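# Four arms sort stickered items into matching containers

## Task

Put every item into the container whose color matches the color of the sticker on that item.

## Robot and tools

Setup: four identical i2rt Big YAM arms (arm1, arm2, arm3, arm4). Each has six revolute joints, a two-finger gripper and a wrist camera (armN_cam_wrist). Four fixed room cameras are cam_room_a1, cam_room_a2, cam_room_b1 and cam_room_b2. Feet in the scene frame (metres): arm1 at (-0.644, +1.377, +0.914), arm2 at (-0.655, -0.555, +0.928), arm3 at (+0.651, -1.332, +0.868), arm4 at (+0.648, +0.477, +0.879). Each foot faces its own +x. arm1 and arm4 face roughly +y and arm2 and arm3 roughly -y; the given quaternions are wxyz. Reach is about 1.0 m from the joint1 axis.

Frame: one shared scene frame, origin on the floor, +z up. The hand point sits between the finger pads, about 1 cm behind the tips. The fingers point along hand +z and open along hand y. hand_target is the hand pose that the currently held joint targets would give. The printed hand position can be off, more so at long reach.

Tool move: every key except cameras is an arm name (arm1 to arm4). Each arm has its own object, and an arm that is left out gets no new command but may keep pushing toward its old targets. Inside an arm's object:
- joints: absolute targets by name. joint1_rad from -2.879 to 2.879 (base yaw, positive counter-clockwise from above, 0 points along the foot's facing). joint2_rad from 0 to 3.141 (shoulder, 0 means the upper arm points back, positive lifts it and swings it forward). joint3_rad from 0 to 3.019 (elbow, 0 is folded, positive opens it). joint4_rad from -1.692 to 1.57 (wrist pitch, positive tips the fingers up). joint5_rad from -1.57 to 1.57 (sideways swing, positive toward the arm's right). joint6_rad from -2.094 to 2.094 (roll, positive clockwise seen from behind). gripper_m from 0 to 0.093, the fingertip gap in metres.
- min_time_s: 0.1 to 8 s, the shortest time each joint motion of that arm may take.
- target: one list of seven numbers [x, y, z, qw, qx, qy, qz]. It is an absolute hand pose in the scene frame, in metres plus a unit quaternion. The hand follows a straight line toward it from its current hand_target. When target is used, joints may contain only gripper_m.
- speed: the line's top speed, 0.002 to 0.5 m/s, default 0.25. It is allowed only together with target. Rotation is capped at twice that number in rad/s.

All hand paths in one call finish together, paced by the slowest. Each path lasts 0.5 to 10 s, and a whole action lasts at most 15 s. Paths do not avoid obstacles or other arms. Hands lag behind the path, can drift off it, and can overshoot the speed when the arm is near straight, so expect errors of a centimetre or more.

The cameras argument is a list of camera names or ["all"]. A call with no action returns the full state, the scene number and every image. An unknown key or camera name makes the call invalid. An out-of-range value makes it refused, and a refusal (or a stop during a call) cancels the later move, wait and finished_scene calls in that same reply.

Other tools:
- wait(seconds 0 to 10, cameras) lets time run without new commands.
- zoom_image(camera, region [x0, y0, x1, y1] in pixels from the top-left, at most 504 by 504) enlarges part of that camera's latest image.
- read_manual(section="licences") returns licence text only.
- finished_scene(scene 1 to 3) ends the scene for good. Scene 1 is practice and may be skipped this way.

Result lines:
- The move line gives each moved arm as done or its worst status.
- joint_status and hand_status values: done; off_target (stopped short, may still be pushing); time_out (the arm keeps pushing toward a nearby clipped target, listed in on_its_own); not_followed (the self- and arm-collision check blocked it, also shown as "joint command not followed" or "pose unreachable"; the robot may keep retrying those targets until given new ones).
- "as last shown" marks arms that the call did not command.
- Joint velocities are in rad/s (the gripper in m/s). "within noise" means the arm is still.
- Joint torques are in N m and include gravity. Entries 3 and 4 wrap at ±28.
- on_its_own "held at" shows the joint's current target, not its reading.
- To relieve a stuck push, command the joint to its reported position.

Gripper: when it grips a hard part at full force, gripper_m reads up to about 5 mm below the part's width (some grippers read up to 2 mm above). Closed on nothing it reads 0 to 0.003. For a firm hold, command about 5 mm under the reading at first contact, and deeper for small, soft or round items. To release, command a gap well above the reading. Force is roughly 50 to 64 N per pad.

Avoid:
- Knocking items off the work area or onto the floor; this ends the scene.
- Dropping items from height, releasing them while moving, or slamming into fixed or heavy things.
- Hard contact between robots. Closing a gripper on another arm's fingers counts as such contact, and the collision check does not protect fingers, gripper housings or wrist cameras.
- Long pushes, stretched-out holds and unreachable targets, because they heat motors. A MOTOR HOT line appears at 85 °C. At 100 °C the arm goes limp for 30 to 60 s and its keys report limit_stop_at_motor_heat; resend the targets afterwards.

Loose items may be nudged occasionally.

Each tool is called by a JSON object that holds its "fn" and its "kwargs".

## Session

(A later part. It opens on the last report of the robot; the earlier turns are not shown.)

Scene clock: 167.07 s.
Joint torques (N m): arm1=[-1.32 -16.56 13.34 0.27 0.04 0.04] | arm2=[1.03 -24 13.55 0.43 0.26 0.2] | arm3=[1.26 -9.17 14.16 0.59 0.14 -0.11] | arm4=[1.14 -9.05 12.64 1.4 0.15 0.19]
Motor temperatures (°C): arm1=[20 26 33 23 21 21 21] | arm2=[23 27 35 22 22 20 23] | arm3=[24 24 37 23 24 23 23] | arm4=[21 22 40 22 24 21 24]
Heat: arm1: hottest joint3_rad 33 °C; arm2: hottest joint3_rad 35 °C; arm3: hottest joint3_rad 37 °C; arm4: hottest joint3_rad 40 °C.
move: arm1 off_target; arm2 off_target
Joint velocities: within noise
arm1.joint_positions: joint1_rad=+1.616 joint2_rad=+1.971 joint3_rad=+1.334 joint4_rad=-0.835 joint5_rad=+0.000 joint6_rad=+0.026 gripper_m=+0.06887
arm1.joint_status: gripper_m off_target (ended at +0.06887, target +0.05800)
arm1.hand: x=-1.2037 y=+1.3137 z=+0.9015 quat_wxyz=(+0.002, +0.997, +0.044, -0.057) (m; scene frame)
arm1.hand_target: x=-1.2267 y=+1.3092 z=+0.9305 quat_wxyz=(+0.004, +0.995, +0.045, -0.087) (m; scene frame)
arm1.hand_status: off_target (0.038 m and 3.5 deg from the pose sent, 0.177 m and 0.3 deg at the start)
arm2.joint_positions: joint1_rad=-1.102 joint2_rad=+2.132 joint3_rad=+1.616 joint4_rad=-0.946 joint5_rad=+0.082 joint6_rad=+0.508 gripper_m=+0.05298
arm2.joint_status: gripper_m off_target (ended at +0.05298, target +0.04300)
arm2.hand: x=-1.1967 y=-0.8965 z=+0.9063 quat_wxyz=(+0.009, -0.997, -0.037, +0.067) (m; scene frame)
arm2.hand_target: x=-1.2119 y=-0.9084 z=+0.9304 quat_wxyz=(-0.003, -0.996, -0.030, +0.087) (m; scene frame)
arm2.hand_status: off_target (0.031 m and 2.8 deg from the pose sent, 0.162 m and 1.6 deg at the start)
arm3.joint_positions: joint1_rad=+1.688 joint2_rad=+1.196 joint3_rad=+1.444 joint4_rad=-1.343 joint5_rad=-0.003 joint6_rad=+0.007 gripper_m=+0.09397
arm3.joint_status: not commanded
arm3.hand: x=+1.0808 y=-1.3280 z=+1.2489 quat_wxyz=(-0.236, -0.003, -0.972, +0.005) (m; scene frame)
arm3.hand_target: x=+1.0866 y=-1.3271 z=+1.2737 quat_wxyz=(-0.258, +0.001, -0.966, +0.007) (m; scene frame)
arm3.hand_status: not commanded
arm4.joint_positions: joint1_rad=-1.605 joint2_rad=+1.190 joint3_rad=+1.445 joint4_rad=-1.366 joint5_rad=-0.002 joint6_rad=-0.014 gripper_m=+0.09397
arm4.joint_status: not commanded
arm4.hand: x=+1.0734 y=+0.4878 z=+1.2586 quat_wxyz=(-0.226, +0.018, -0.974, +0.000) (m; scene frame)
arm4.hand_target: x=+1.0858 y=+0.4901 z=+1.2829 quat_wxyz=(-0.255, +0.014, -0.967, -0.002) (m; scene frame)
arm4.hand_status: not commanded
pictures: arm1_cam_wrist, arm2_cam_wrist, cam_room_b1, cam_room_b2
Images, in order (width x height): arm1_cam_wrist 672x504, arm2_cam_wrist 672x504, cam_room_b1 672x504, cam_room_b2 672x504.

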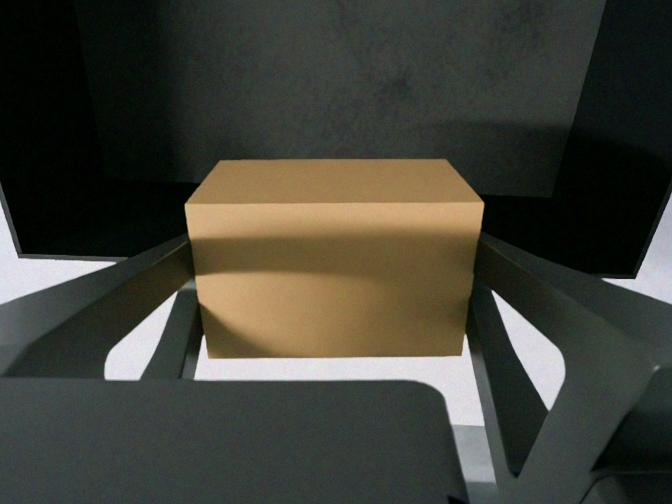

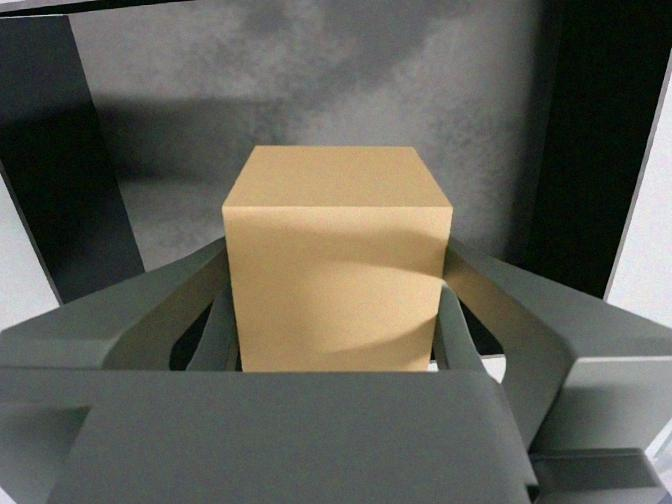

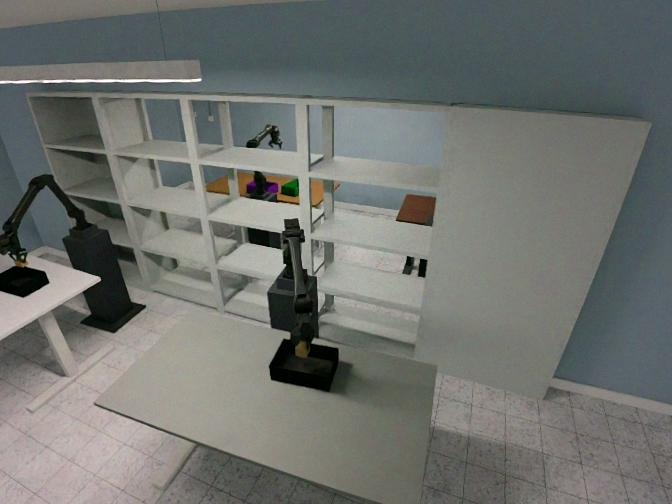

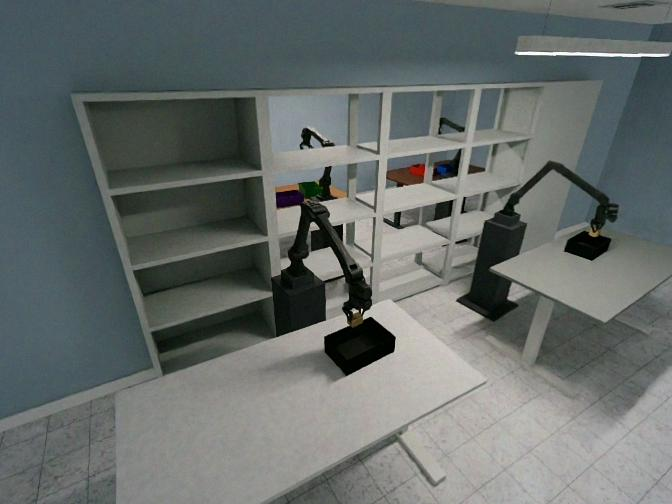

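{"fn": "move", "kwargs": {"arm1": {"joints": {"joint2_rad": 1.3, "joint3_rad": 1.5, "joint4_rad": 0.8}, "min_time_s": 4}, "arm2": {"joints": {"joint2_rad": 1.3, "joint3_rad": 1.5, "joint4_rad": 0.8, "joint5_rad": 0.0, "joint6_rad": 0.0}, "min_time_s": 4}, "cameras": ["cam_room_b1", "cam_room_b2", "arm1_cam_wrist", "arm2_cam_wrist"]}}

Scene clock: 191.17 s.
Joint torques (N m): arm1=[-1.08 -8 16.06 1.37 -0.01 0.02] | arm2=[1.14 -11.63 10.07 1.83 -0.19 -0.08] | arm3=[1.26 -9.17 14.15 0.65 0.14 -0.11] | arm4=[1.26 -8.82 12.7 1.32 0.15 0.17]
Motor temperatures (°C): arm1=[20 27 37 23 21 21 22] | arm2=[23 27 37 22 22 20 24] | arm3=[24 24 38 23 24 23 23] | arm4=[21 22 41 22 24 21 24]
Heat: arm1: hottest joint3_rad 37 °C; arm2: hottest joint3_rad 37 °C; arm3: hottest joint3_rad 38 °C; arm4: hottest joint3_rad 41 °C.
move: arm1 done; arm2 done
Joint velocities: within noise
arm1.joint_positions: joint1_rad=+1.616 joint2_rad=+1.306 joint3_rad=+1.442 joint4_rad=+0.787 joint5_rad=+0.000 joint6_rad=+0.026 gripper_m=+0.06887
arm1.joint_status: all done
arm1.hand: x=-1.1451 y=+1.3170 z=+1.6852 quat_wxyz=(+0.066, +0.311, +0.016, -0.948) (m; scene frame)
arm1.hand_target: x=-1.1225 y=+1.3179 z=+1.7195 quat_wxyz=(+0.068, +0.274, +0.015, -0.959) (m; scene frame)
arm1.hand_status: not commanded
arm2.joint_positions: joint1_rad=-1.102 joint2_rad=+1.300 joint3_rad=+1.510 joint4_rad=+0.786 joint5_rad=+0.004 joint6_rad=+0.015 gripper_m=+0.05297
arm2.joint_status: all done
arm2.hand: x=-1.0694 y=-0.8302 z=+1.7280 quat_wxyz=(-0.283, -0.274, -0.079, +0.916) (m; scene frame)
arm2.hand_target: x=-1.0682 y=-0.8319 z=+1.7246 quat_wxyz=(-0.278, -0.271, -0.083, +0.918) (m; scene frame)
arm2.hand_status: not commanded
arm3, arm4: as last shown
pictures: arm1_cam_wrist, arm2_cam_wrist, cam_room_b1, cam_room_b2
Images, in order (width x height): arm1_cam_wrist 672x504, arm2_cam_wrist 672x504, cam_room_b1 672x504, cam_room_b2 672x504.

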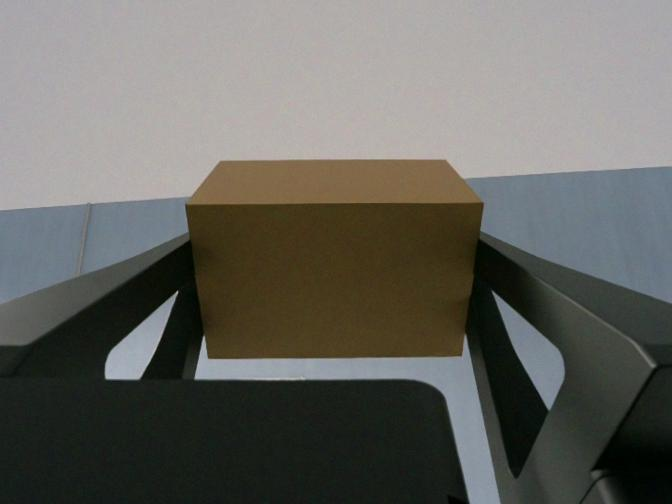

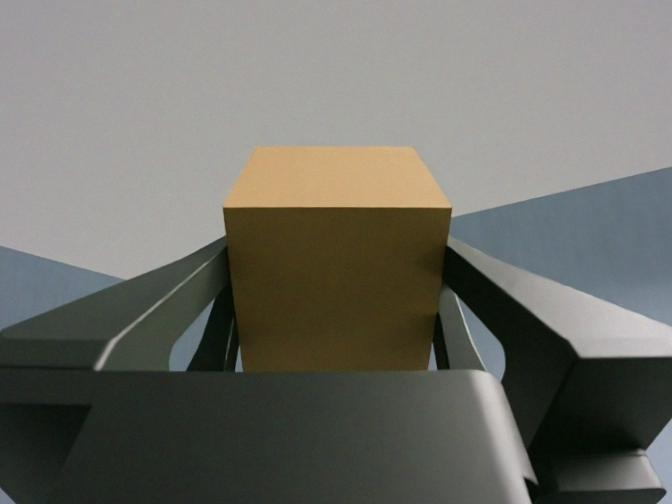

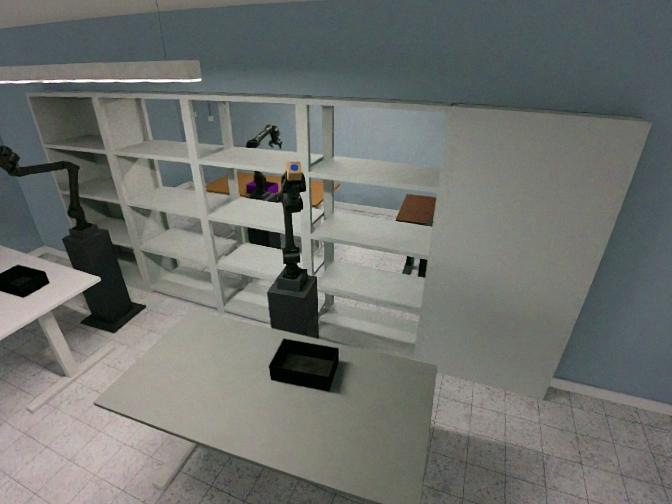

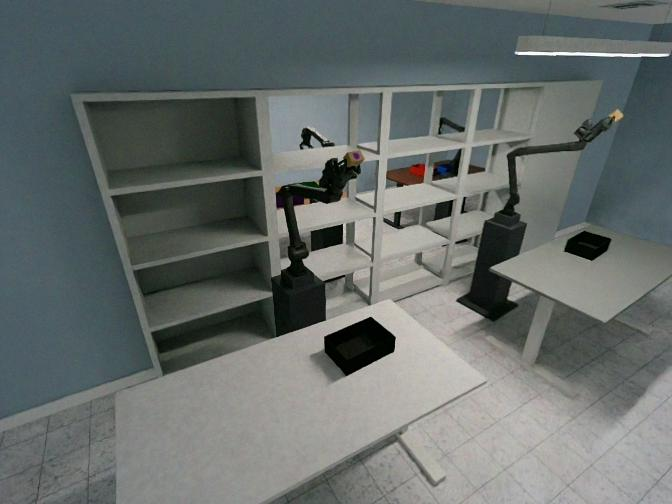

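{"fn": "zoom_image", "kwargs": {"camera": "cam_room_b1", "region": [264, 145, 324, 190]}}

{"fn": "zoom_image", "kwargs": {"camera": "cam_room_b2", "region": [324, 137, 384, 182]}}

{"fn": "zoom_image", "kwargs": {"camera": "cam_room_b2", "region": [580, 90, 640, 135]}}

{"fn": "zoom_image", "kwargs": {"camera": "cam_room_b1", "region": [0, 130, 60, 175]}}

Scaled by 8.400.

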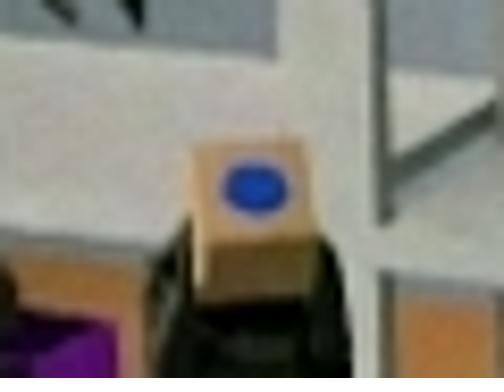

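Scaled by 8.400.

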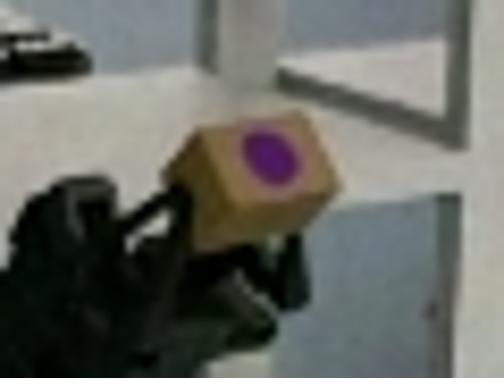

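Scaled by 8.400.

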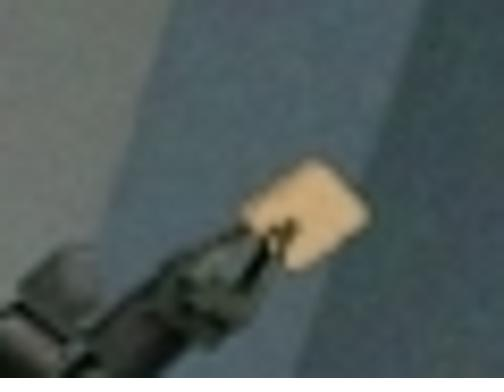

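Scaled by 8.400.

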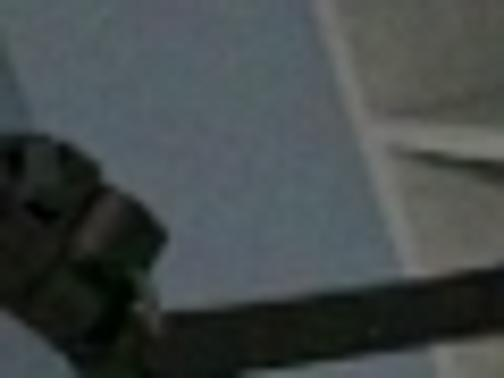

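{"fn": "move", "kwargs": {"arm1": {"joints": {"joint1_rad": 0.1, "joint2_rad": 0.65, "joint3_rad": 1.05, "joint4_rad": -1.53, "joint5_rad": 0, "joint6_rad": 0}, "min_time_s": 3.6}, "arm2": {"joints": {"joint1_rad": -0.2, "joint2_rad": 0.65, "joint3_rad": 1.05, "joint4_rad": -1.53, "joint5_rad": 0, "joint6_rad": 0}, "min_time_s": 3.6}}}

{"fn": "move", "kwargs": {"arm1": {"joints": {"joint1_rad": -2.26}, "min_time_s": 4.5}, "arm2": {"joints": {"joint1_rad": 0.88}, "min_time_s": 4.0}, "cameras": ["arm1_cam_wrist", "arm2_cam_wrist"]}}

Scene clock: 222.13 s.
Joint torques (N m): arm1=[-2.43 1.38 10.97 0.65 -0.02 -0.05] | arm2=[1.32 -2.2 9.92 1.17 -0.12 -0.07] | arm3=[1.44 -9.17 14.15 0.58 0.13 -0.11] | arm4=[0.73 -8.88 12.72 1.24 0.15 0.17]
Motor temperatures (°C): arm1=[20 26 37 23 21 21 22] | arm2=[23 27 36 22 22 20 24] | arm3=[24 24 38 23 24 23 23] | arm4=[21 22 42 22 24 21 24]
Heat: arm1: hottest joint3_rad 37 °C; arm2: hottest joint3_rad 36 °C; arm3: hottest joint3_rad 38 °C; arm4: hottest joint3_rad 42 °C.
move: arm1 done; arm2 done
Joint velocities: within noise
arm1.joint_positions: joint1_rad=+0.107 joint2_rad=+0.655 joint3_rad=+1.047 joint4_rad=-1.522 joint5_rad=+0.000 joint6_rad=+0.008 gripper_m=+0.06888
arm1.joint_status: all done
arm1.hand: x=-0.6767 y=+1.5948 z=+1.2518 quat_wxyz=(-0.136, +0.744, -0.631, -0.175) (m; scene frame)
arm1.hand_target: x=-0.6748 y=+1.5925 z=+1.2533 quat_wxyz=(-0.137, +0.744, -0.630, -0.174) (m; scene frame)
arm1.hand_status: not commanded
arm2.joint_positions: joint1_rad=-0.207 joint2_rad=+0.657 joint3_rad=+1.060 joint4_rad=-1.518 joint5_rad=+0.002 joint6_rad=+0.014 gripper_m=+0.05296
arm2.joint_status: all done
arm2.hand: x=-0.6766 y=-0.7792 z=+1.2699 quat_wxyz=(-0.152, -0.724, -0.652, +0.164) (m; scene frame)
arm2.hand_target: x=-0.6743 y=-0.7746 z=+1.2656 quat_wxyz=(-0.147, -0.718, -0.661, +0.159) (m; scene frame)
arm2.hand_status: not commanded
arm3, arm4: as last shown
pictures: none

Scene clock: 226.97 s.
Joint torques (N m): arm1=[-2.43 1.49 10.85 0.81 -0.01 -0.03] | arm2=[1.38 -2.08 9.88 1.17 -0.11 -0.07] | arm3=[1.32 -9.17 14.19 0.61 0.14 -0.11] | arm4=[1.38 -8.82 12.81 1.24 0.15 0.17]
Motor temperatures (°C): arm1=[20 26 37 23 21 21 22] | arm2=[23 27 35 22 22 20 24] | arm3=[24 24 38 23 24 23 23] | arm4=[21 22 42 22 24 21 24]
Heat: arm1: hottest joint3_rad 37 °C; arm2: hottest joint3_rad 35 °C; arm3: hottest joint3_rad 38 °C; arm4: hottest joint3_rad 42 °C.
move: arm1 done; arm2 done
Joint velocities: within noise
arm1.joint_positions: joint1_rad=-2.253 joint2_rad=+0.655 joint3_rad=+1.047 joint4_rad=-1.522 joint5_rad=+0.000 joint6_rad=+0.007 gripper_m=+0.06892
arm1.joint_status: all done
arm1.hand: x=-0.4575 y=+1.2484 z=+1.2474 quat_wxyz=(-0.201, -0.298, -0.931, +0.066) (m; scene frame)
arm1.hand_target: x=-0.4604 y=+1.2487 z=+1.2491 quat_wxyz=(-0.200, -0.298, -0.931, +0.068) (m; scene frame)
arm1.hand_status: not commanded
arm2.joint_positions: joint1_rad=+0.874 joint2_rad=+0.657 joint3_rad=+1.060 joint4_rad=-1.518 joint5_rad=+0.002 joint6_rad=+0.014 gripper_m=+0.05298
arm2.joint_status: all done
arm2.hand: x=-0.4690 y=-0.6797 z=+1.2706 quat_wxyz=(-0.217, -0.286, -0.931, +0.062) (m; scene frame)
arm2.hand_target: x=-0.4720 y=-0.6756 z=+1.2663 quat_wxyz=(-0.210, -0.276, -0.936, +0.060) (m; scene frame)
arm2.hand_status: not commanded
arm3, arm4: as last shown
pictures: arm1_cam_wrist, arm2_cam_wrist
Images, in order (width x height): arm1_cam_wrist 672x504, arm2_cam_wrist 672x504.

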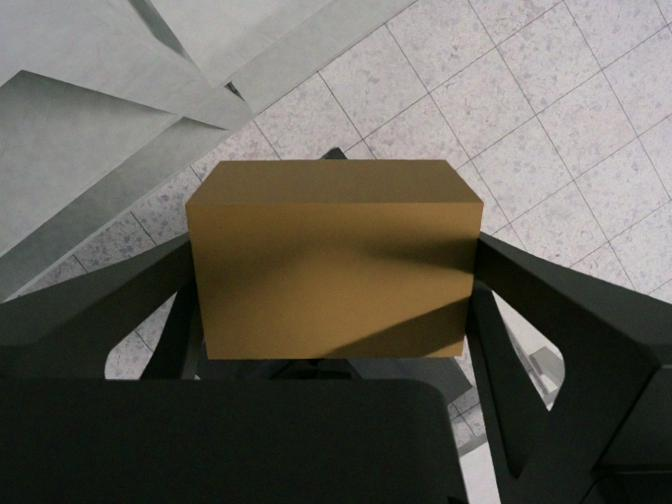

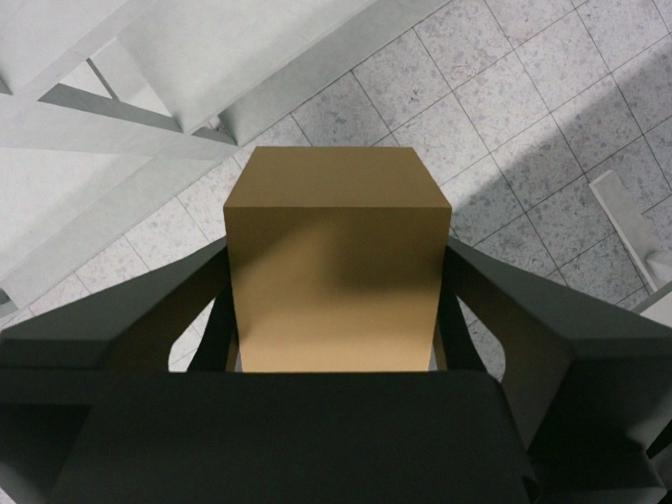

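{"fn": "move", "kwargs": {"arm1": {"target": [-0.361, 1.171, 1.115, 0.2461, 0.2989, 0.9185, -0.0801], "speed": 0.15}, "arm2": {"target": [-0.353, -0.751, 1.115, 0.2481, 0.2743, 0.9261, -0.0735], "speed": 0.15}, "cameras": ["arm3_cam_wrist", "arm4_cam_wrist"]}}

Scene clock: 233.87 s.
Joint torques (N m): arm1=[-2.61 -2.02 11.9 1.89 -0.03 -0.09] | arm2=[1.49 -5.95 10.8 2.61 0.16 -0.03] | arm3=[1.32 -9.23 14.15 0.64 0.13 -0.12] | arm4=[1.08 -8.64 12.66 1.32 0.14 0.17]
Motor temperatures (°C): arm1=[20 25 37 23 21 21 22] | arm2=[23 26 35 22 22 20 24] | arm3=[24 24 38 23 24 23 23] | arm4=[21 22 42 22 24 21 24]
Heat: arm1: hottest joint3_rad 37 °C; arm2: hottest joint3_rad 35 °C; arm3: hottest joint3_rad 38 °C; arm4: hottest joint3_rad 42 °C.
move: arm1 done; arm2 done
Joint velocities: within noise
arm1.joint_positions: joint1_rad=-2.266 joint2_rad=+0.905 joint3_rad=+0.764 joint4_rad=-0.917 joint5_rad=-0.008 joint6_rad=+0.003 gripper_m=+0.06892
arm1.joint_status: not commanded
arm1.hand: x=-0.3637 y=+1.1774 z=+1.1097 quat_wxyz=(-0.235, -0.298, -0.922, +0.075) (m; scene frame)
arm1.hand_target: x=-0.3612 y=+1.1711 z=+1.1150 quat_wxyz=(-0.246, -0.299, -0.919, +0.080) (m; scene frame)
arm1.hand_status: done (0.009 m and 1.4 deg from the pose sent, 0.181 m and 5.6 deg at the start)
arm2.joint_positions: joint1_rad=+0.876 joint2_rad=+0.960 joint3_rad=+0.765 joint4_rad=-0.860 joint5_rad=+0.003 joint6_rad=+0.014 gripper_m=+0.05298
arm2.joint_status: not commanded
arm2.hand: x=-0.3567 y=-0.7518 z=+1.1181 quat_wxyz=(-0.245, -0.283, -0.925, +0.071) (m; scene frame)
arm2.hand_target: x=-0.3531 y=-0.7510 z=+1.1151 quat_wxyz=(-0.248, -0.274, -0.926, +0.073) (m; scene frame)
arm2.hand_status: done (0.005 m and 1.1 deg from the pose sent, 0.207 m and 4.1 deg at the start)
arm3, arm4: as last shown
pictures: arm3_cam_wrist, arm4_cam_wrist
Images, in order (width x height): arm3_cam_wrist 672x504, arm4_cam_wrist 672x504.

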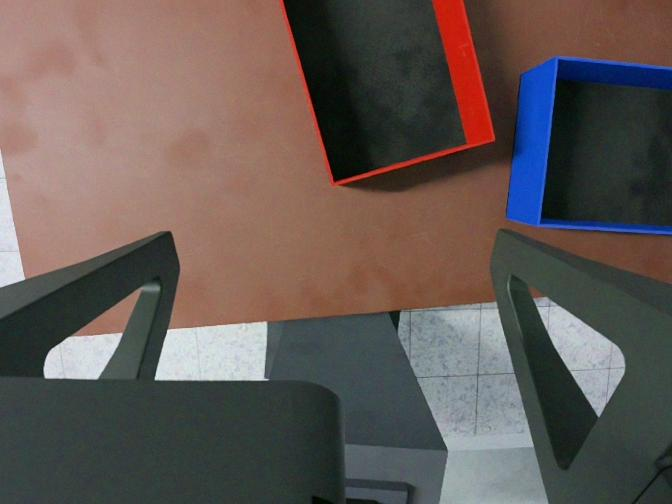

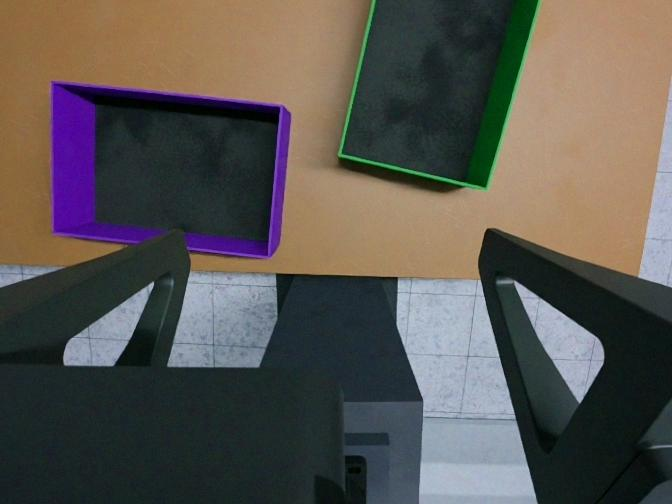

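{"fn": "move", "kwargs": {"arm1": {"target": [-0.020, 0.92, 1.118, 0.2461, 0.2989, 0.9185, -0.0801], "speed": 0.15}, "arm2": {"target": [-0.025, -0.965, 1.11, 0.2481, 0.2743, 0.9261, -0.0735], "speed": 0.15}, "arm3": {"joints": {"joint1_rad": 0.6, "joint2_rad": 0.65, "joint3_rad": 1.05, "joint4_rad": -1.4, "joint5_rad": 0, "joint6_rad": 0}, "min_time_s": 3}, "arm4": {"joints": {"joint1_rad": -0.8, "joint2_rad": 0.65, "joint3_rad": 1.05, "joint4_rad": -1.4, "joint5_rad": 0, "joint6_rad": 0}, "min_time_s": 3}, "cameras": ["arm1_cam_wrist", "arm2_cam_wrist"]}}

Scene clock: 273.10 s.
Joint torques (N m): arm1=[-2.37 -17.79 17.85 0.84 0 0.01] | arm2=[0.97 -20.95 17.13 1.22 0.04 -0.07] | arm3=[0.56 -0.79 8.53 0.85 0.08 -0.11] | arm4=[1.26 -1.03 8.57 0.47 0.13 0.19]
Motor temperatures (°C): arm1=[20 25 37 23 21 21 23] | arm2=[23 26 36 22 22 20 25] | arm3=[24 24 38 23 24 23 23] | arm4=[21 22 43 22 24 21 24]
Heat: arm1: hottest joint3_rad 37 °C; arm2: hottest joint3_rad 36 °C; arm3: hottest joint3_rad 38 °C; arm4: hottest joint3_rad 43 °C.
move: arm1 off_target; arm2 off_target; arm3 done; arm4 done
Joint velocities: within noise
arm1.joint_positions: joint1_rad=-2.266 joint2_rad=+2.050 joint3_rad=+1.973 joint4_rad=-1.009 joint5_rad=-0.008 joint6_rad=+0.003 gripper_m=+0.06892
arm1.joint_status: not commanded
arm1.hand: x=-0.0304 y=+0.9358 z=+1.0901 quat_wxyz=(-0.222, -0.299, -0.925, +0.071) (m; scene frame)
arm1.hand_target: x=-0.0218 y=+0.9211 z=+1.1181 quat_wxyz=(-0.247, -0.299, -0.918, +0.081) (m; scene frame)
arm1.hand_status: off_target (0.034 m and 3.0 deg from the pose sent, 0.429 m and 1.4 deg at the start)
arm2.joint_positions: joint1_rad=+0.876 joint2_rad=+1.989 joint3_rad=+1.828 joint4_rad=-0.912 joint5_rad=+0.003 joint6_rad=+0.014 gripper_m=+0.05298
arm2.joint_status: not commanded
arm2.hand: x=-0.0418 y=-0.9568 z=+1.0972 quat_wxyz=(-0.236, -0.283, -0.927, +0.068) (m; scene frame)
arm2.hand_target: x=-0.0262 y=-0.9643 z=+1.1100 quat_wxyz=(-0.249, -0.274, -0.926, +0.074) (m; scene frame)
arm2.hand_status: off_target (0.023 m and 1.8 deg from the pose sent, 0.394 m and 1.1 deg at the start)
arm3.joint_positions: joint1_rad=+0.611 joint2_rad=+0.654 joint3_rad=+1.057 joint4_rad=-1.393 joint5_rad=-0.001 joint6_rad=+0.007 gripper_m=+0.09398
arm3.joint_status: all done
arm3.hand: x=+0.7680 y=-1.5472 z=+1.2278 quat_wxyz=(-0.250, -0.494, -0.819, +0.151) (m; scene frame)
arm3.hand_target: x=+0.7641 y=-1.5464 z=+1.2244 quat_wxyz=(-0.244, -0.497, -0.819, +0.152) (m; scene frame)
arm3.hand_status: not commanded
arm4.joint_positions: joint1_rad=-0.805 joint2_rad=+0.657 joint3_rad=+1.051 joint4_rad=-1.389 joint5_rad=-0.001 joint6_rad=-0.013 gripper_m=+0.09397
arm4.joint_status: all done
arm4.hand: x=+0.8206 y=+0.6623 z=+1.2318 quat_wxyz=(-0.258, +0.389, -0.877, -0.112) (m; scene frame)
arm4.hand_target: x=+0.8173 y=+0.6602 z=+1.2314 quat_wxyz=(-0.255, +0.386, -0.879, -0.112) (m; scene frame)
arm4.hand_status: not commanded
pictures: arm1_cam_wrist, arm2_cam_wrist
Images, in order (width x height): arm1_cam_wrist 672x504, arm2_cam_wrist 672x504.

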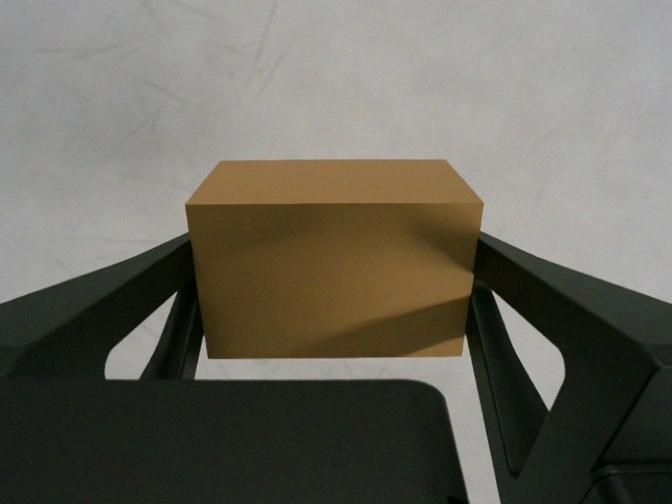

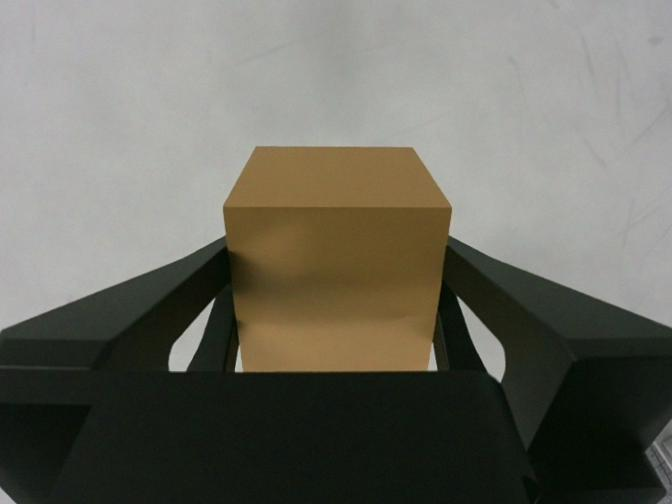

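{"fn": "move", "kwargs": {"arm1": {"target": [-0.022, 0.921, 1.075, 0.0829, 0.3083, 0.9473, -0.027], "speed": 0.15}, "arm2": {"target": [-0.026, -0.964, 1.075, 0.0836, 0.2829, 0.9551, -0.0248], "speed": 0.15}, "arm3": {"joints": {"joint1_rad": -1.95}, "min_time_s": 4.5}, "arm4": {"joints": {"joint1_rad": 0.904}, "min_time_s": 4.0}}}

{"fn": "move", "kwargs": {"arm1": {"target": [-0.022, 0.921, 1.045, 0.0829, 0.3083, 0.9473, -0.027], "speed": 0.05}, "arm2": {"target": [-0.026, -0.964, 1.048, 0.0836, 0.2829, 0.9551, -0.0248], "speed": 0.05}, "cameras": ["arm1_cam_wrist", "arm2_cam_wrist"]}}

Scene clock: 287.50 s.
Joint torques (N m): arm1=[-2.96 -20.84 16.61 0.08 0.09 -0.05] | arm2=[1.2 -23.36 16.32 0.54 0.03 -0.05] | arm3=[0.67 -1.14 8.62 0.83 0 -0.12] | arm4=[0.79 -1.08 8.59 0.58 0.14 0.18]
Motor temperatures (°C): arm1=[20 25 40 23 21 21 23] | arm2=[23 27 37 22 22 20 25] | arm3=[24 24 36 23 24 23 23] | arm4=[21 22 43 22 24 21 24]
Heat: arm1: hottest joint3_rad 40 °C; arm2: hottest joint3_rad 37 °C; arm3: hottest joint3_rad 36 °C; arm4: hottest joint3_rad 43 °C.
move: arm1 off_target; arm2 off_target; arm3 done; arm4 done
Joint velocities: within noise
arm1.joint_positions: joint1_rad=-2.266 joint2_rad=+2.385 joint3_rad=+2.542 joint4_rad=-1.579 joint5_rad=-0.008 joint6_rad=+0.003 gripper_m=+0.06892
arm1.joint_status: not commanded
arm1.hand: x=-0.0270 y=+0.9331 z=+1.0584 quat_wxyz=(-0.064, -0.308, -0.949, +0.020) (m; scene frame)
arm1.hand_target: x=-0.0231 y=+0.9216 z=+1.0749 quat_wxyz=(-0.084, -0.308, -0.947, +0.028) (m; scene frame)
arm1.hand_status: off_target (0.021 m and 2.3 deg from the pose sent, 0.023 m and 17.0 deg at the start)
arm2.joint_positions: joint1_rad=+0.876 joint2_rad=+2.264 joint3_rad=+2.293 joint4_rad=-1.441 joint5_rad=+0.003 joint6_rad=+0.014 gripper_m=+0.05298
arm2.joint_status: not commanded
arm2.hand: x=-0.0384 y=-0.9590 z=+1.0725 quat_wxyz=(-0.076, -0.291, -0.954, +0.022) (m; scene frame)
arm2.hand_target: x=-0.0268 y=-0.9636 z=+1.0749 quat_wxyz=(-0.085, -0.283, -0.955, +0.025) (m; scene frame)
arm2.hand_status: off_target (0.014 m and 1.3 deg from the pose sent, 0.028 m and 18.5 deg at the start)
arm3.joint_positions: joint1_rad=-1.940 joint2_rad=+0.654 joint3_rad=+1.057 joint4_rad=-1.393 joint5_rad=+0.000 joint6_rad=+0.007 gripper_m=+0.09398
arm3.joint_status: all done
arm3.hand: x=+0.4304 y=-1.2087 z=+1.2228 quat_wxyz=(+0.062, -0.929, +0.238, +0.276) (m; scene frame)
arm3.hand_target: x=+0.4337 y=-1.2079 z=+1.2193 quat_wxyz=(+0.063, -0.930, +0.239, +0.271) (m; scene frame)
arm3.hand_status: not commanded
arm4.joint_positions: joint1_rad=+0.901 joint2_rad=+0.657 joint3_rad=+1.051 joint4_rad=-1.389 joint5_rad=-0.001 joint6_rad=-0.013 gripper_m=+0.09398
arm4.joint_status: all done
arm4.hand: x=+0.4445 y=+0.6234 z=+1.2337 quat_wxyz=(-0.085, +0.915, -0.284, -0.272) (m; scene frame)
arm4.hand_target: x=+0.4472 y=+0.6207 z=+1.2333 quat_wxyz=(-0.082, +0.915, -0.289, -0.270) (m; scene frame)
arm4.hand_status: not commanded
pictures: none

Scene clock: 288.63 s.
Joint torques (N m): arm1=[-2.67 -22.01 11.26 1.22 0.1 -0.06] | arm2=[1.08 -23.53 10.58 1.8 0.02 -0.05] | arm3=[0.62 -1.26 8.61 0.8 0 -0.11] | arm4=[1.03 -0.85 8.5 0.59 0.11 0.14]
Motor temperatures (°C): arm1=[20 25 40 23 21 21 23] | arm2=[23 27 36 22 22 20 25] | arm3=[24 24 36 23 24 23 23] | arm4=[21 22 43 22 24 21 24]
Heat: arm1: hottest joint3_rad 40 °C; arm2: hottest joint3_rad 36 °C; arm3: hottest joint3_rad 36 °C; arm4: hottest joint3_rad 43 °C.
move: arm1 done; arm2 off_target
Joint velocities: within noise
arm1.joint_positions: joint1_rad=-2.266 joint2_rad=+2.385 joint3_rad=+2.491 joint4_rad=-1.510 joint5_rad=-0.008 joint6_rad=+0.003 gripper_m=+0.06892
arm1.joint_status: not commanded
arm1.hand: x=-0.0217 y=+0.9291 z=+1.0400 quat_wxyz=(-0.073, -0.308, -0.948, +0.023) (m; scene frame)
arm1.hand_target: x=-0.0222 y=+0.9209 z=+1.0450 quat_wxyz=(-0.083, -0.308, -0.947, +0.027) (m; scene frame)
arm1.hand_status: done (0.010 m and 1.3 deg from the pose sent, 0.019 m and 2.3 deg at the start)
arm2.joint_positions: joint1_rad=+0.876 joint2_rad=+2.264 joint3_rad=+2.293 joint4_rad=-1.402 joint5_rad=+0.003 joint6_rad=+0.014 gripper_m=+0.05298
arm2.joint_status: not commanded
arm2.hand: x=-0.0304 y=-0.9642 z=+1.0742 quat_wxyz=(-0.095, -0.290, -0.952, +0.027) (m; scene frame)
arm2.hand_target: x=-0.0269 y=-0.9636 z=+1.0482 quat_wxyz=(-0.084, -0.283, -0.955, +0.025) (m; scene frame)
arm2.hand_status: off_target (0.027 m and 1.6 deg from the pose sent, 0.028 m and 1.3 deg at the start)
arm3, arm4: as last shown
pictures: arm1_cam_wrist, arm2_cam_wrist
Images, in order (width x height): arm1_cam_wrist 672x504, arm2_cam_wrist 672x504.

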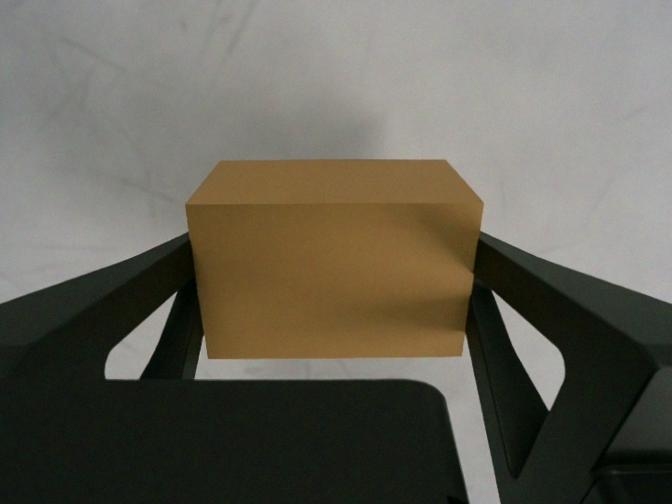

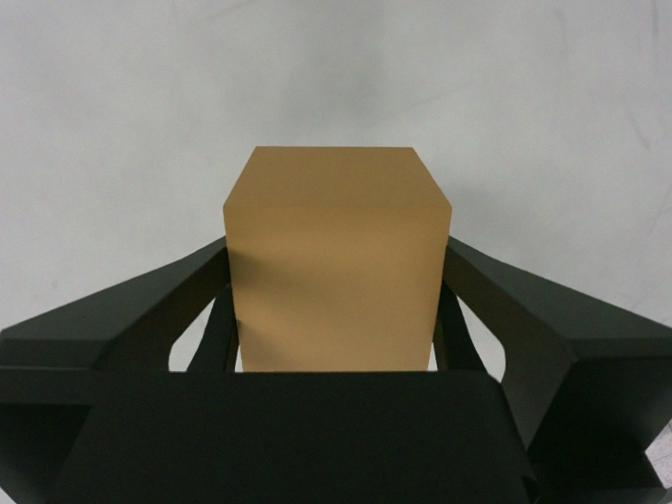

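{"fn": "move", "kwargs": {"arm1": {"target": [-0.022, 0.921, 1.035, 0.0829, 0.3083, 0.9473, -0.027], "speed": 0.04}, "arm2": {"target": [-0.026, -0.964, 1.042, 0.0836, 0.2829, 0.9551, -0.0248], "speed": 0.04}}}

{"fn": "move", "kwargs": {"arm1": {"target": [-0.022, 0.921, 1.028, 0.0829, 0.3083, 0.9473, -0.027], "speed": 0.04}, "arm2": {"target": [-0.026, -0.964, 1.034, 0.0836, 0.2829, 0.9551, -0.0248], "speed": 0.04}, "cameras": ["arm1_cam_wrist", "arm2_cam_wrist"]}}

Scene clock: 295.10 s.
Joint torques (N m): arm1=[-2.43 -22.65 10.91 1.11 0.06 -0.05] | arm2=[1.08 -23.36 10.13 1.81 0.01 -0.06] | arm3=[0.62 -1.14 8.59 0.81 0.01 -0.11] | arm4=[1.08 -1.32 8.47 0.57 0.1 0.15]
Motor temperatures (°C): arm1=[20 25 39 23 21 21 23] | arm2=[23 27 36 22 22 20 25] | arm3=[24 24 35 23 24 23 23] | arm4=[21 22 43 22 24 21 24]
Heat: arm1: hottest joint3_rad 39 °C; arm2: hottest joint3_rad 36 °C; arm3: hottest joint3_rad 35 °C; arm4: hottest joint3_rad 43 °C.
move: arm1 off_target; arm2 off_target
Joint velocities: within noise
arm1.joint_positions: joint1_rad=-2.266 joint2_rad=+2.385 joint3_rad=+2.458 joint4_rad=-1.480 joint5_rad=-0.008 joint6_rad=+0.003 gripper_m=+0.06892
arm1.joint_status: not commanded
arm1.hand: x=-0.0215 y=+0.9288 z=+1.0274 quat_wxyz=(-0.072, -0.308, -0.948, +0.022) (m; scene frame)
arm1.hand_target: x=-0.0222 y=+0.9210 z=+1.0348 quat_wxyz=(-0.083, -0.308, -0.947, +0.027) (m; scene frame)
arm1.hand_status: off_target (0.011 m and 1.4 deg from the pose sent, 0.010 m and 1.3 deg at the start)
arm2.joint_positions: joint1_rad=+0.876 joint2_rad=+2.264 joint3_rad=+2.283 joint4_rad=-1.387 joint5_rad=+0.003 joint6_rad=+0.014 gripper_m=+0.05298
arm2.joint_status: not commanded
arm2.hand: x=-0.0292 y=-0.9650 z=+1.0708 quat_wxyz=(-0.097, -0.290, -0.952, +0.028) (m; scene frame)
arm2.hand_target: x=-0.0269 y=-0.9635 z=+1.0423 quat_wxyz=(-0.084, -0.283, -0.955, +0.025) (m; scene frame)
arm2.hand_status: off_target (0.029 m and 1.9 deg from the pose sent, 0.033 m and 1.6 deg at the start)
arm3, arm4: as last shown
pictures: none

Scene clock: 296.07 s.
Joint torques (N m): arm1=[-2.43 -22.18 10.22 1.29 0.01 -0.01] | arm2=[1.08 -23.41 10.07 1.77 0.01 -0.06] | arm3=[0.73 -1.2 8.58 0.81 0.01 -0.12] | arm4=[0.91 -1.03 8.55 0.5 0.11 0.18]
Motor temperatures (°C): arm1=[20 25 39 23 21 21 23] | arm2=[23 27 36 22 22 20 25] | arm3=[24 23 35 23 24 23 23] | arm4=[21 22 42 22 24 21 24]
Heat: arm1: hottest joint3_rad 39 °C; arm2: hottest joint3_rad 36 °C; arm3: hottest joint3_rad 35 °C; arm4: hottest joint3_rad 42 °C.
move: arm1 done; arm2 off_target
Joint velocities: within noise
arm1.joint_positions: joint1_rad=-2.266 joint2_rad=+2.385 joint3_rad=+2.447 joint4_rad=-1.461 joint5_rad=-0.008 joint6_rad=+0.003 gripper_m=+0.06892
arm1.joint_status: not commanded
arm1.hand: x=-0.0198 y=+0.9276 z=+1.0234 quat_wxyz=(-0.075, -0.308, -0.948, +0.024) (m; scene frame)
arm1.hand_target: x=-0.0221 y=+0.9210 z=+1.0279 quat_wxyz=(-0.083, -0.308, -0.947, +0.027) (m; scene frame)
arm1.hand_status: done (0.008 m and 1.0 deg from the pose sent, 0.008 m and 1.4 deg at the start)
arm2.joint_positions: joint1_rad=+0.876 joint2_rad=+2.264 joint3_rad=+2.264 joint4_rad=-1.367 joint5_rad=+0.003 joint6_rad=+0.014 gripper_m=+0.05298
arm2.joint_status: not commanded
arm2.hand: x=-0.0289 y=-0.9651 z=+1.0636 quat_wxyz=(-0.098, -0.290, -0.952, +0.028) (m; scene frame)
arm2.hand_target: x=-0.0270 y=-0.9635 z=+1.0342 quat_wxyz=(-0.084, -0.283, -0.955, +0.025) (m; scene frame)
arm2.hand_status: off_target (0.030 m and 1.9 deg from the pose sent, 0.037 m and 1.9 deg at the start)
arm3, arm4: as last shown
pictures: arm1_cam_wrist, arm2_cam_wrist
Images, in order (width x height): arm1_cam_wrist 672x504, arm2_cam_wrist 672x504.

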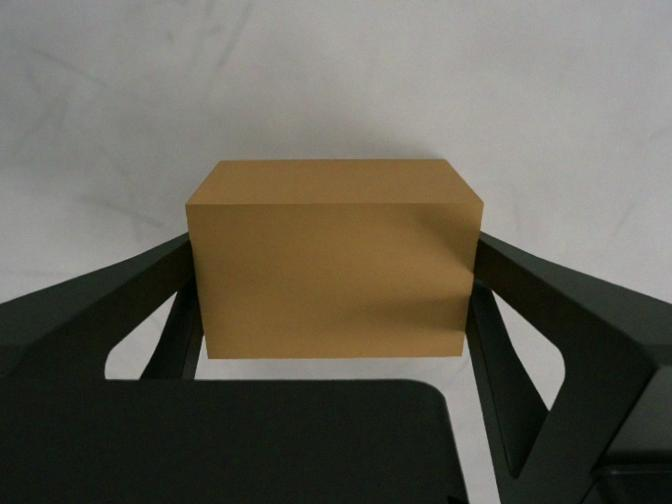

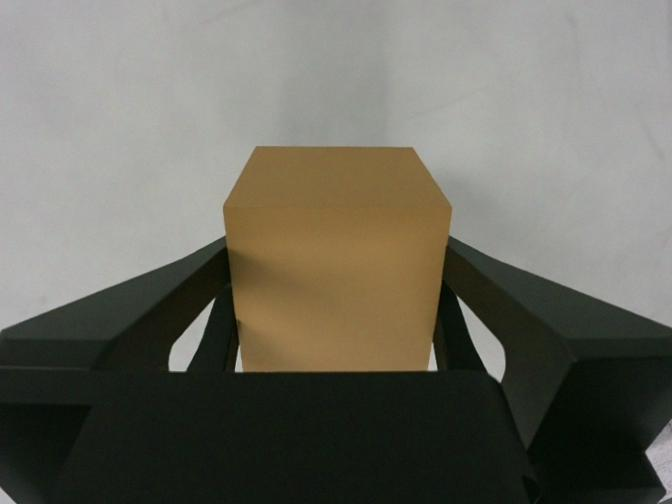

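{"fn": "move", "kwargs": {"arm1": {"target": [-0.022, 0.921, 1.020, 0.0829, 0.3083, 0.9473, -0.027], "speed": 0.04}, "arm2": {"target": [-0.026, -0.964, 1.022, 0.0836, 0.2829, 0.9551, -0.0248], "speed": 0.04}}}

{"fn": "move", "kwargs": {"arm1": {"target": [-0.022, 0.921, 1.012, 0.0829, 0.3083, 0.9473, -0.027], "speed": 0.04}, "arm2": {"target": [-0.026, -0.964, 1.015, 0.0836, 0.2829, 0.9551, -0.0248], "speed": 0.04}, "cameras": ["arm1_cam_wrist", "arm2_cam_wrist"]}}

Scene clock: 303.07 s.
Joint torques (N m): arm1=[-3.02 -21.77 9.66 1.43 0.06 -0.07] | arm2=[0.97 -23.18 10.09 1.81 0.01 -0.07] | arm3=[0.79 -1.2 8.69 0.81 0.01 -0.11] | arm4=[0.73 -1.67 8.59 0.53 0.11 0.15]
Motor temperatures (°C): arm1=[20 26 38 23 21 21 23] | arm2=[23 27 36 22 22 20 25] | arm3=[24 23 35 23 24 23 23] | arm4=[21 22 42 22 24 21 24]
Heat: arm1: hottest joint3_rad 38 °C; arm2: hottest joint3_rad 36 °C; arm3: hottest joint3_rad 35 °C; arm4: hottest joint3_rad 42 °C.
move: arm1 done; arm2 off_target
Joint velocities: within noise
arm1.joint_positions: joint1_rad=-2.266 joint2_rad=+2.377 joint3_rad=+2.430 joint4_rad=-1.442 joint5_rad=-0.008 joint6_rad=+0.003 gripper_m=+0.06892
arm1.joint_status: not commanded
arm1.hand: x=-0.0190 y=+0.9270 z=+1.0228 quat_wxyz=(-0.080, -0.308, -0.948, +0.025) (m; scene frame)
arm1.hand_target: x=-0.0221 y=+0.9210 z=+1.0201 quat_wxyz=(-0.083, -0.308, -0.947, +0.027) (m; scene frame)
arm1.hand_status: done (0.007 m and 0.4 deg from the pose sent, 0.008 m and 1.0 deg at the start)
arm2.joint_positions: joint1_rad=+0.876 joint2_rad=+2.264 joint3_rad=+2.237 joint4_rad=-1.337 joint5_rad=+0.003 joint6_rad=+0.014 gripper_m=+0.05298
arm2.joint_status: not commanded
arm2.hand: x=-0.0285 y=-0.9653 z=+1.0531 quat_wxyz=(-0.099, -0.290, -0.951, +0.028) (m; scene frame)
arm2.hand_target: x=-0.0270 y=-0.9635 z=+1.0224 quat_wxyz=(-0.084, -0.283, -0.955, +0.025) (m; scene frame)
arm2.hand_status: off_target (0.031 m and 2.0 deg from the pose sent, 0.042 m and 1.9 deg at the start)
arm3, arm4: as last shown
pictures: none

Scene clock: 304.03 s.
Joint torques (N m): arm1=[-2.43 -21.19 9.48 1.48 0.02 -0.05] | arm2=[1.03 -23.18 10.03 1.83 0.02 -0.06] | arm3=[0.67 -1.26 8.61 0.84 0.01 -0.11] | arm4=[1.38 -1.38 8.59 0.49 0.14 0.18]
Motor temperatures (°C): arm1=[20 26 38 23 21 21 23] | arm2=[23 27 36 22 22 20 25] | arm3=[24 23 35 23 24 23 23] | arm4=[21 22 42 22 24 21 24]
Heat: arm1: hottest joint3_rad 38 °C; arm2: hottest joint3_rad 36 °C; arm3: hottest joint3_rad 35 °C; arm4: hottest joint3_rad 42 °C.
move: arm1 off_target; arm2 off_target
Joint velocities: within noise
arm1.joint_positions: joint1_rad=-2.266 joint2_rad=+2.367 joint3_rad=+2.409 joint4_rad=-1.423 joint5_rad=-0.008 joint6_rad=+0.003 gripper_m=+0.06892
arm1.joint_status: not commanded
arm1.hand: x=-0.0191 y=+0.9271 z=+1.0221 quat_wxyz=(-0.083, -0.308, -0.947, +0.026) (m; scene frame)
arm1.hand_target: x=-0.0222 y=+0.9211 z=+1.0119 quat_wxyz=(-0.083, -0.308, -0.947, +0.027) (m; scene frame)
arm1.hand_status: off_target (0.012 m and 0.1 deg from the pose sent, 0.013 m and 0.4 deg at the start)
arm2.joint_positions: joint1_rad=+0.876 joint2_rad=+2.266 joint3_rad=+2.223 joint4_rad=-1.321 joint5_rad=+0.003 joint6_rad=+0.014 gripper_m=+0.05298
arm2.joint_status: not commanded
arm2.hand: x=-0.0282 y=-0.9655 z=+1.0470 quat_wxyz=(-0.099, -0.290, -0.951, +0.028) (m; scene frame)
arm2.hand_target: x=-0.0271 y=-0.9634 z=+1.0155 quat_wxyz=(-0.084, -0.283, -0.955, +0.025) (m; scene frame)
arm2.hand_status: off_target (0.032 m and 2.1 deg from the pose sent, 0.038 m and 2.0 deg at the start)
arm3, arm4: as last shown
pictures: arm1_cam_wrist, arm2_cam_wrist
Images, in order (width x height): arm1_cam_wrist 672x504, arm2_cam_wrist 672x504.

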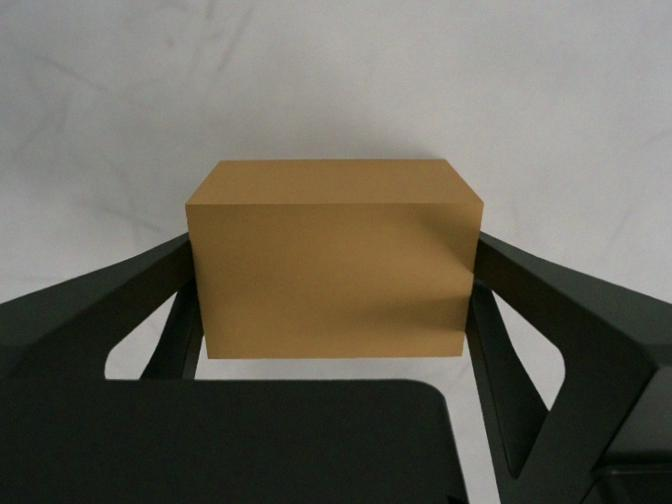

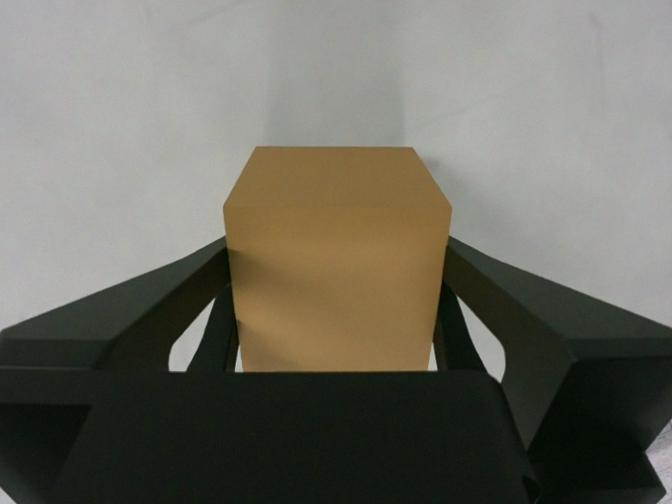

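{"fn": "move", "kwargs": {"arm1": {"target": [-0.021, 0.925, 1.019, 0.0829, 0.3083, 0.9473, -0.027], "speed": 0.04, "joints": {"gripper_m": 0.058}}, "arm2": {"target": [-0.026, -0.964, 1.006, 0.0836, 0.2829, 0.9551, -0.0248], "speed": 0.04}}}

{"fn": "move", "kwargs": {"arm1": {"joints": {"gripper_m": 0.076}}, "arm2": {"target": [-0.026, -0.964, 1.0, 0.0836, 0.2829, 0.9551, -0.0248], "speed": 0.04}, "cameras": ["arm1_cam_wrist", "arm2_cam_wrist"]}}

Scene clock: 310.33 s.
Joint torques (N m): arm1=[-2.2 -21.95 9.78 1.07 0.07 -0.02] | arm2=[1.03 -23 9.69 1.88 0.01 -0.07] | arm3=[0.62 -1.26 8.64 0.84 0.01 -0.11] | arm4=[0.97 -1.32 8.58 0.55 0.12 0.19]
Motor temperatures (°C): arm1=[20 26 38 23 21 21 23] | arm2=[23 27 36 22 22 20 25] | arm3=[24 23 34 23 24 23 23] | arm4=[21 22 42 22 24 21 24]
Heat: arm1: hottest joint3_rad 38 °C; arm2: hottest joint3_rad 36 °C; arm3: hottest joint3_rad 34 °C; arm4: hottest joint3_rad 42 °C.
move: arm1 off_target; arm2 off_target
Joint velocities: within noise
arm1.joint_positions: joint1_rad=-2.266 joint2_rad=+2.367 joint3_rad=+2.409 joint4_rad=-1.423 joint5_rad=-0.008 joint6_rad=+0.003 gripper_m=+0.06892
arm1.joint_status: gripper_m off_target (ended at +0.06892, target +0.05800)
arm1.hand: x=-0.0191 y=+0.9271 z=+1.0224 quat_wxyz=(-0.084, -0.308, -0.947, +0.026) (m; scene frame)
arm1.hand_target: x=-0.0211 y=+0.9250 z=+1.0189 quat_wxyz=(-0.083, -0.308, -0.947, +0.027) (m; scene frame)
arm1.hand_status: done (0.004 m and 0.1 deg from the pose sent, 0.004 m and 0.1 deg at the start)
arm2.joint_positions: joint1_rad=+0.876 joint2_rad=+2.266 joint3_rad=+2.209 joint4_rad=-1.301 joint5_rad=+0.003 joint6_rad=+0.014 gripper_m=+0.05298
arm2.joint_status: not commanded
arm2.hand: x=-0.0272 y=-0.9661 z=+1.0416 quat_wxyz=(-0.102, -0.290, -0.951, +0.029) (m; scene frame)
arm2.hand_target: x=-0.0273 y=-0.9633 z=+1.0066 quat_wxyz=(-0.084, -0.283, -0.955, +0.025) (m; scene frame)
arm2.hand_status: off_target (0.036 m and 2.4 deg from the pose sent, 0.041 m and 2.1 deg at the start)
arm3, arm4: as last shown
pictures: none

Scene clock: 311.30 s.
Joint torques (N m): arm1=[-1.44 -21.77 11.12 1.01 0.04 0.04] | arm2=[1.08 -22.65 8.9 2.28 0.02 -0.06] | arm3=[0.67 -1.26 8.65 0.81 0.01 -0.11] | arm4=[0.67 -0.97 8.61 0.53 0.13 0.14]
Motor temperatures (°C): arm1=[20 26 38 23 21 21 23] | arm2=[23 27 36 22 22 20 25] | arm3=[24 23 34 23 24 23 23] | arm4=[21 22 42 22 24 21 24]
Heat: arm1: hottest joint3_rad 38 °C; arm2: hottest joint3_rad 36 °C; arm3: hottest joint3_rad 34 °C; arm4: hottest joint3_rad 42 °C.
move: arm1 done; arm2 off_target
Joint velocities: within noise
arm1.joint_positions: joint1_rad=-2.266 joint2_rad=+2.367 joint3_rad=+2.397 joint4_rad=-1.423 joint5_rad=-0.008 joint6_rad=+0.003 gripper_m=+0.07597
arm1.joint_status: all done
arm1.hand: x=-0.0214 y=+0.9286 z=+1.0174 quat_wxyz=(-0.078, -0.308, -0.948, +0.025) (m; scene frame)
arm1.hand_target: x=-0.0211 y=+0.9249 z=+1.0190 quat_wxyz=(-0.083, -0.308, -0.947, +0.027) (m; scene frame)
arm1.hand_status: not commanded
arm2.joint_positions: joint1_rad=+0.876 joint2_rad=+2.266 joint3_rad=+2.205 joint4_rad=-1.296 joint5_rad=+0.003 joint6_rad=+0.014 gripper_m=+0.05298
arm2.joint_status: not commanded
arm2.hand: x=-0.0272 y=-0.9661 z=+1.0402 quat_wxyz=(-0.102, -0.290, -0.951, +0.029) (m; scene frame)
arm2.hand_target: x=-0.0276 y=-0.9631 z=+1.0008 quat_wxyz=(-0.083, -0.283, -0.955, +0.025) (m; scene frame)
arm2.hand_status: off_target (0.040 m and 2.4 deg from the pose sent, 0.042 m and 2.4 deg at the start)
arm3, arm4: as last shown
pictures: arm1_cam_wrist, arm2_cam_wrist
Images, in order (width x height): arm1_cam_wrist 672x504, arm2_cam_wrist 672x504.

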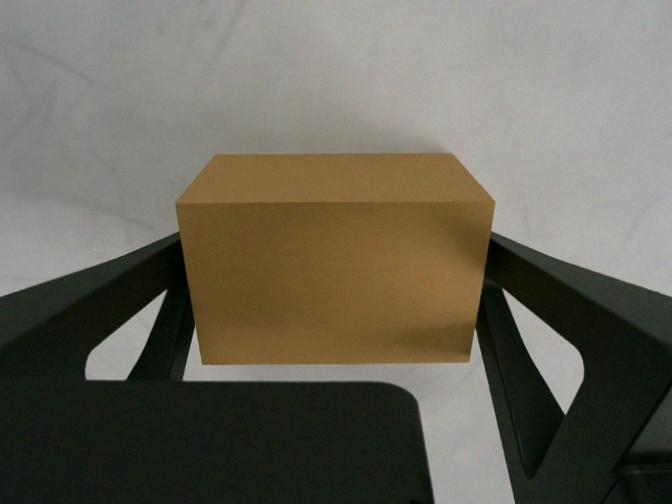

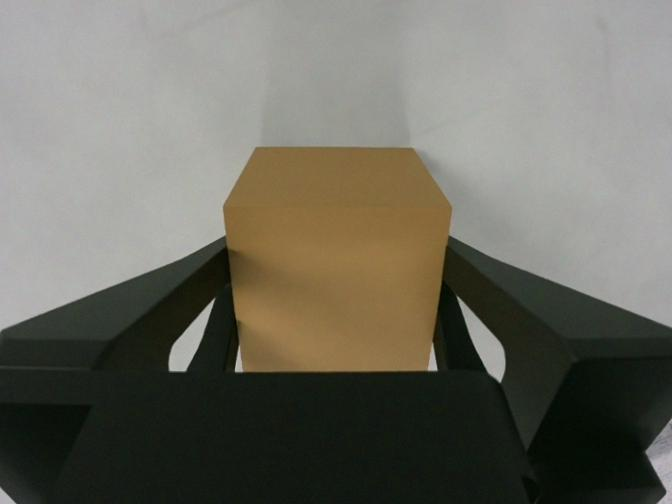

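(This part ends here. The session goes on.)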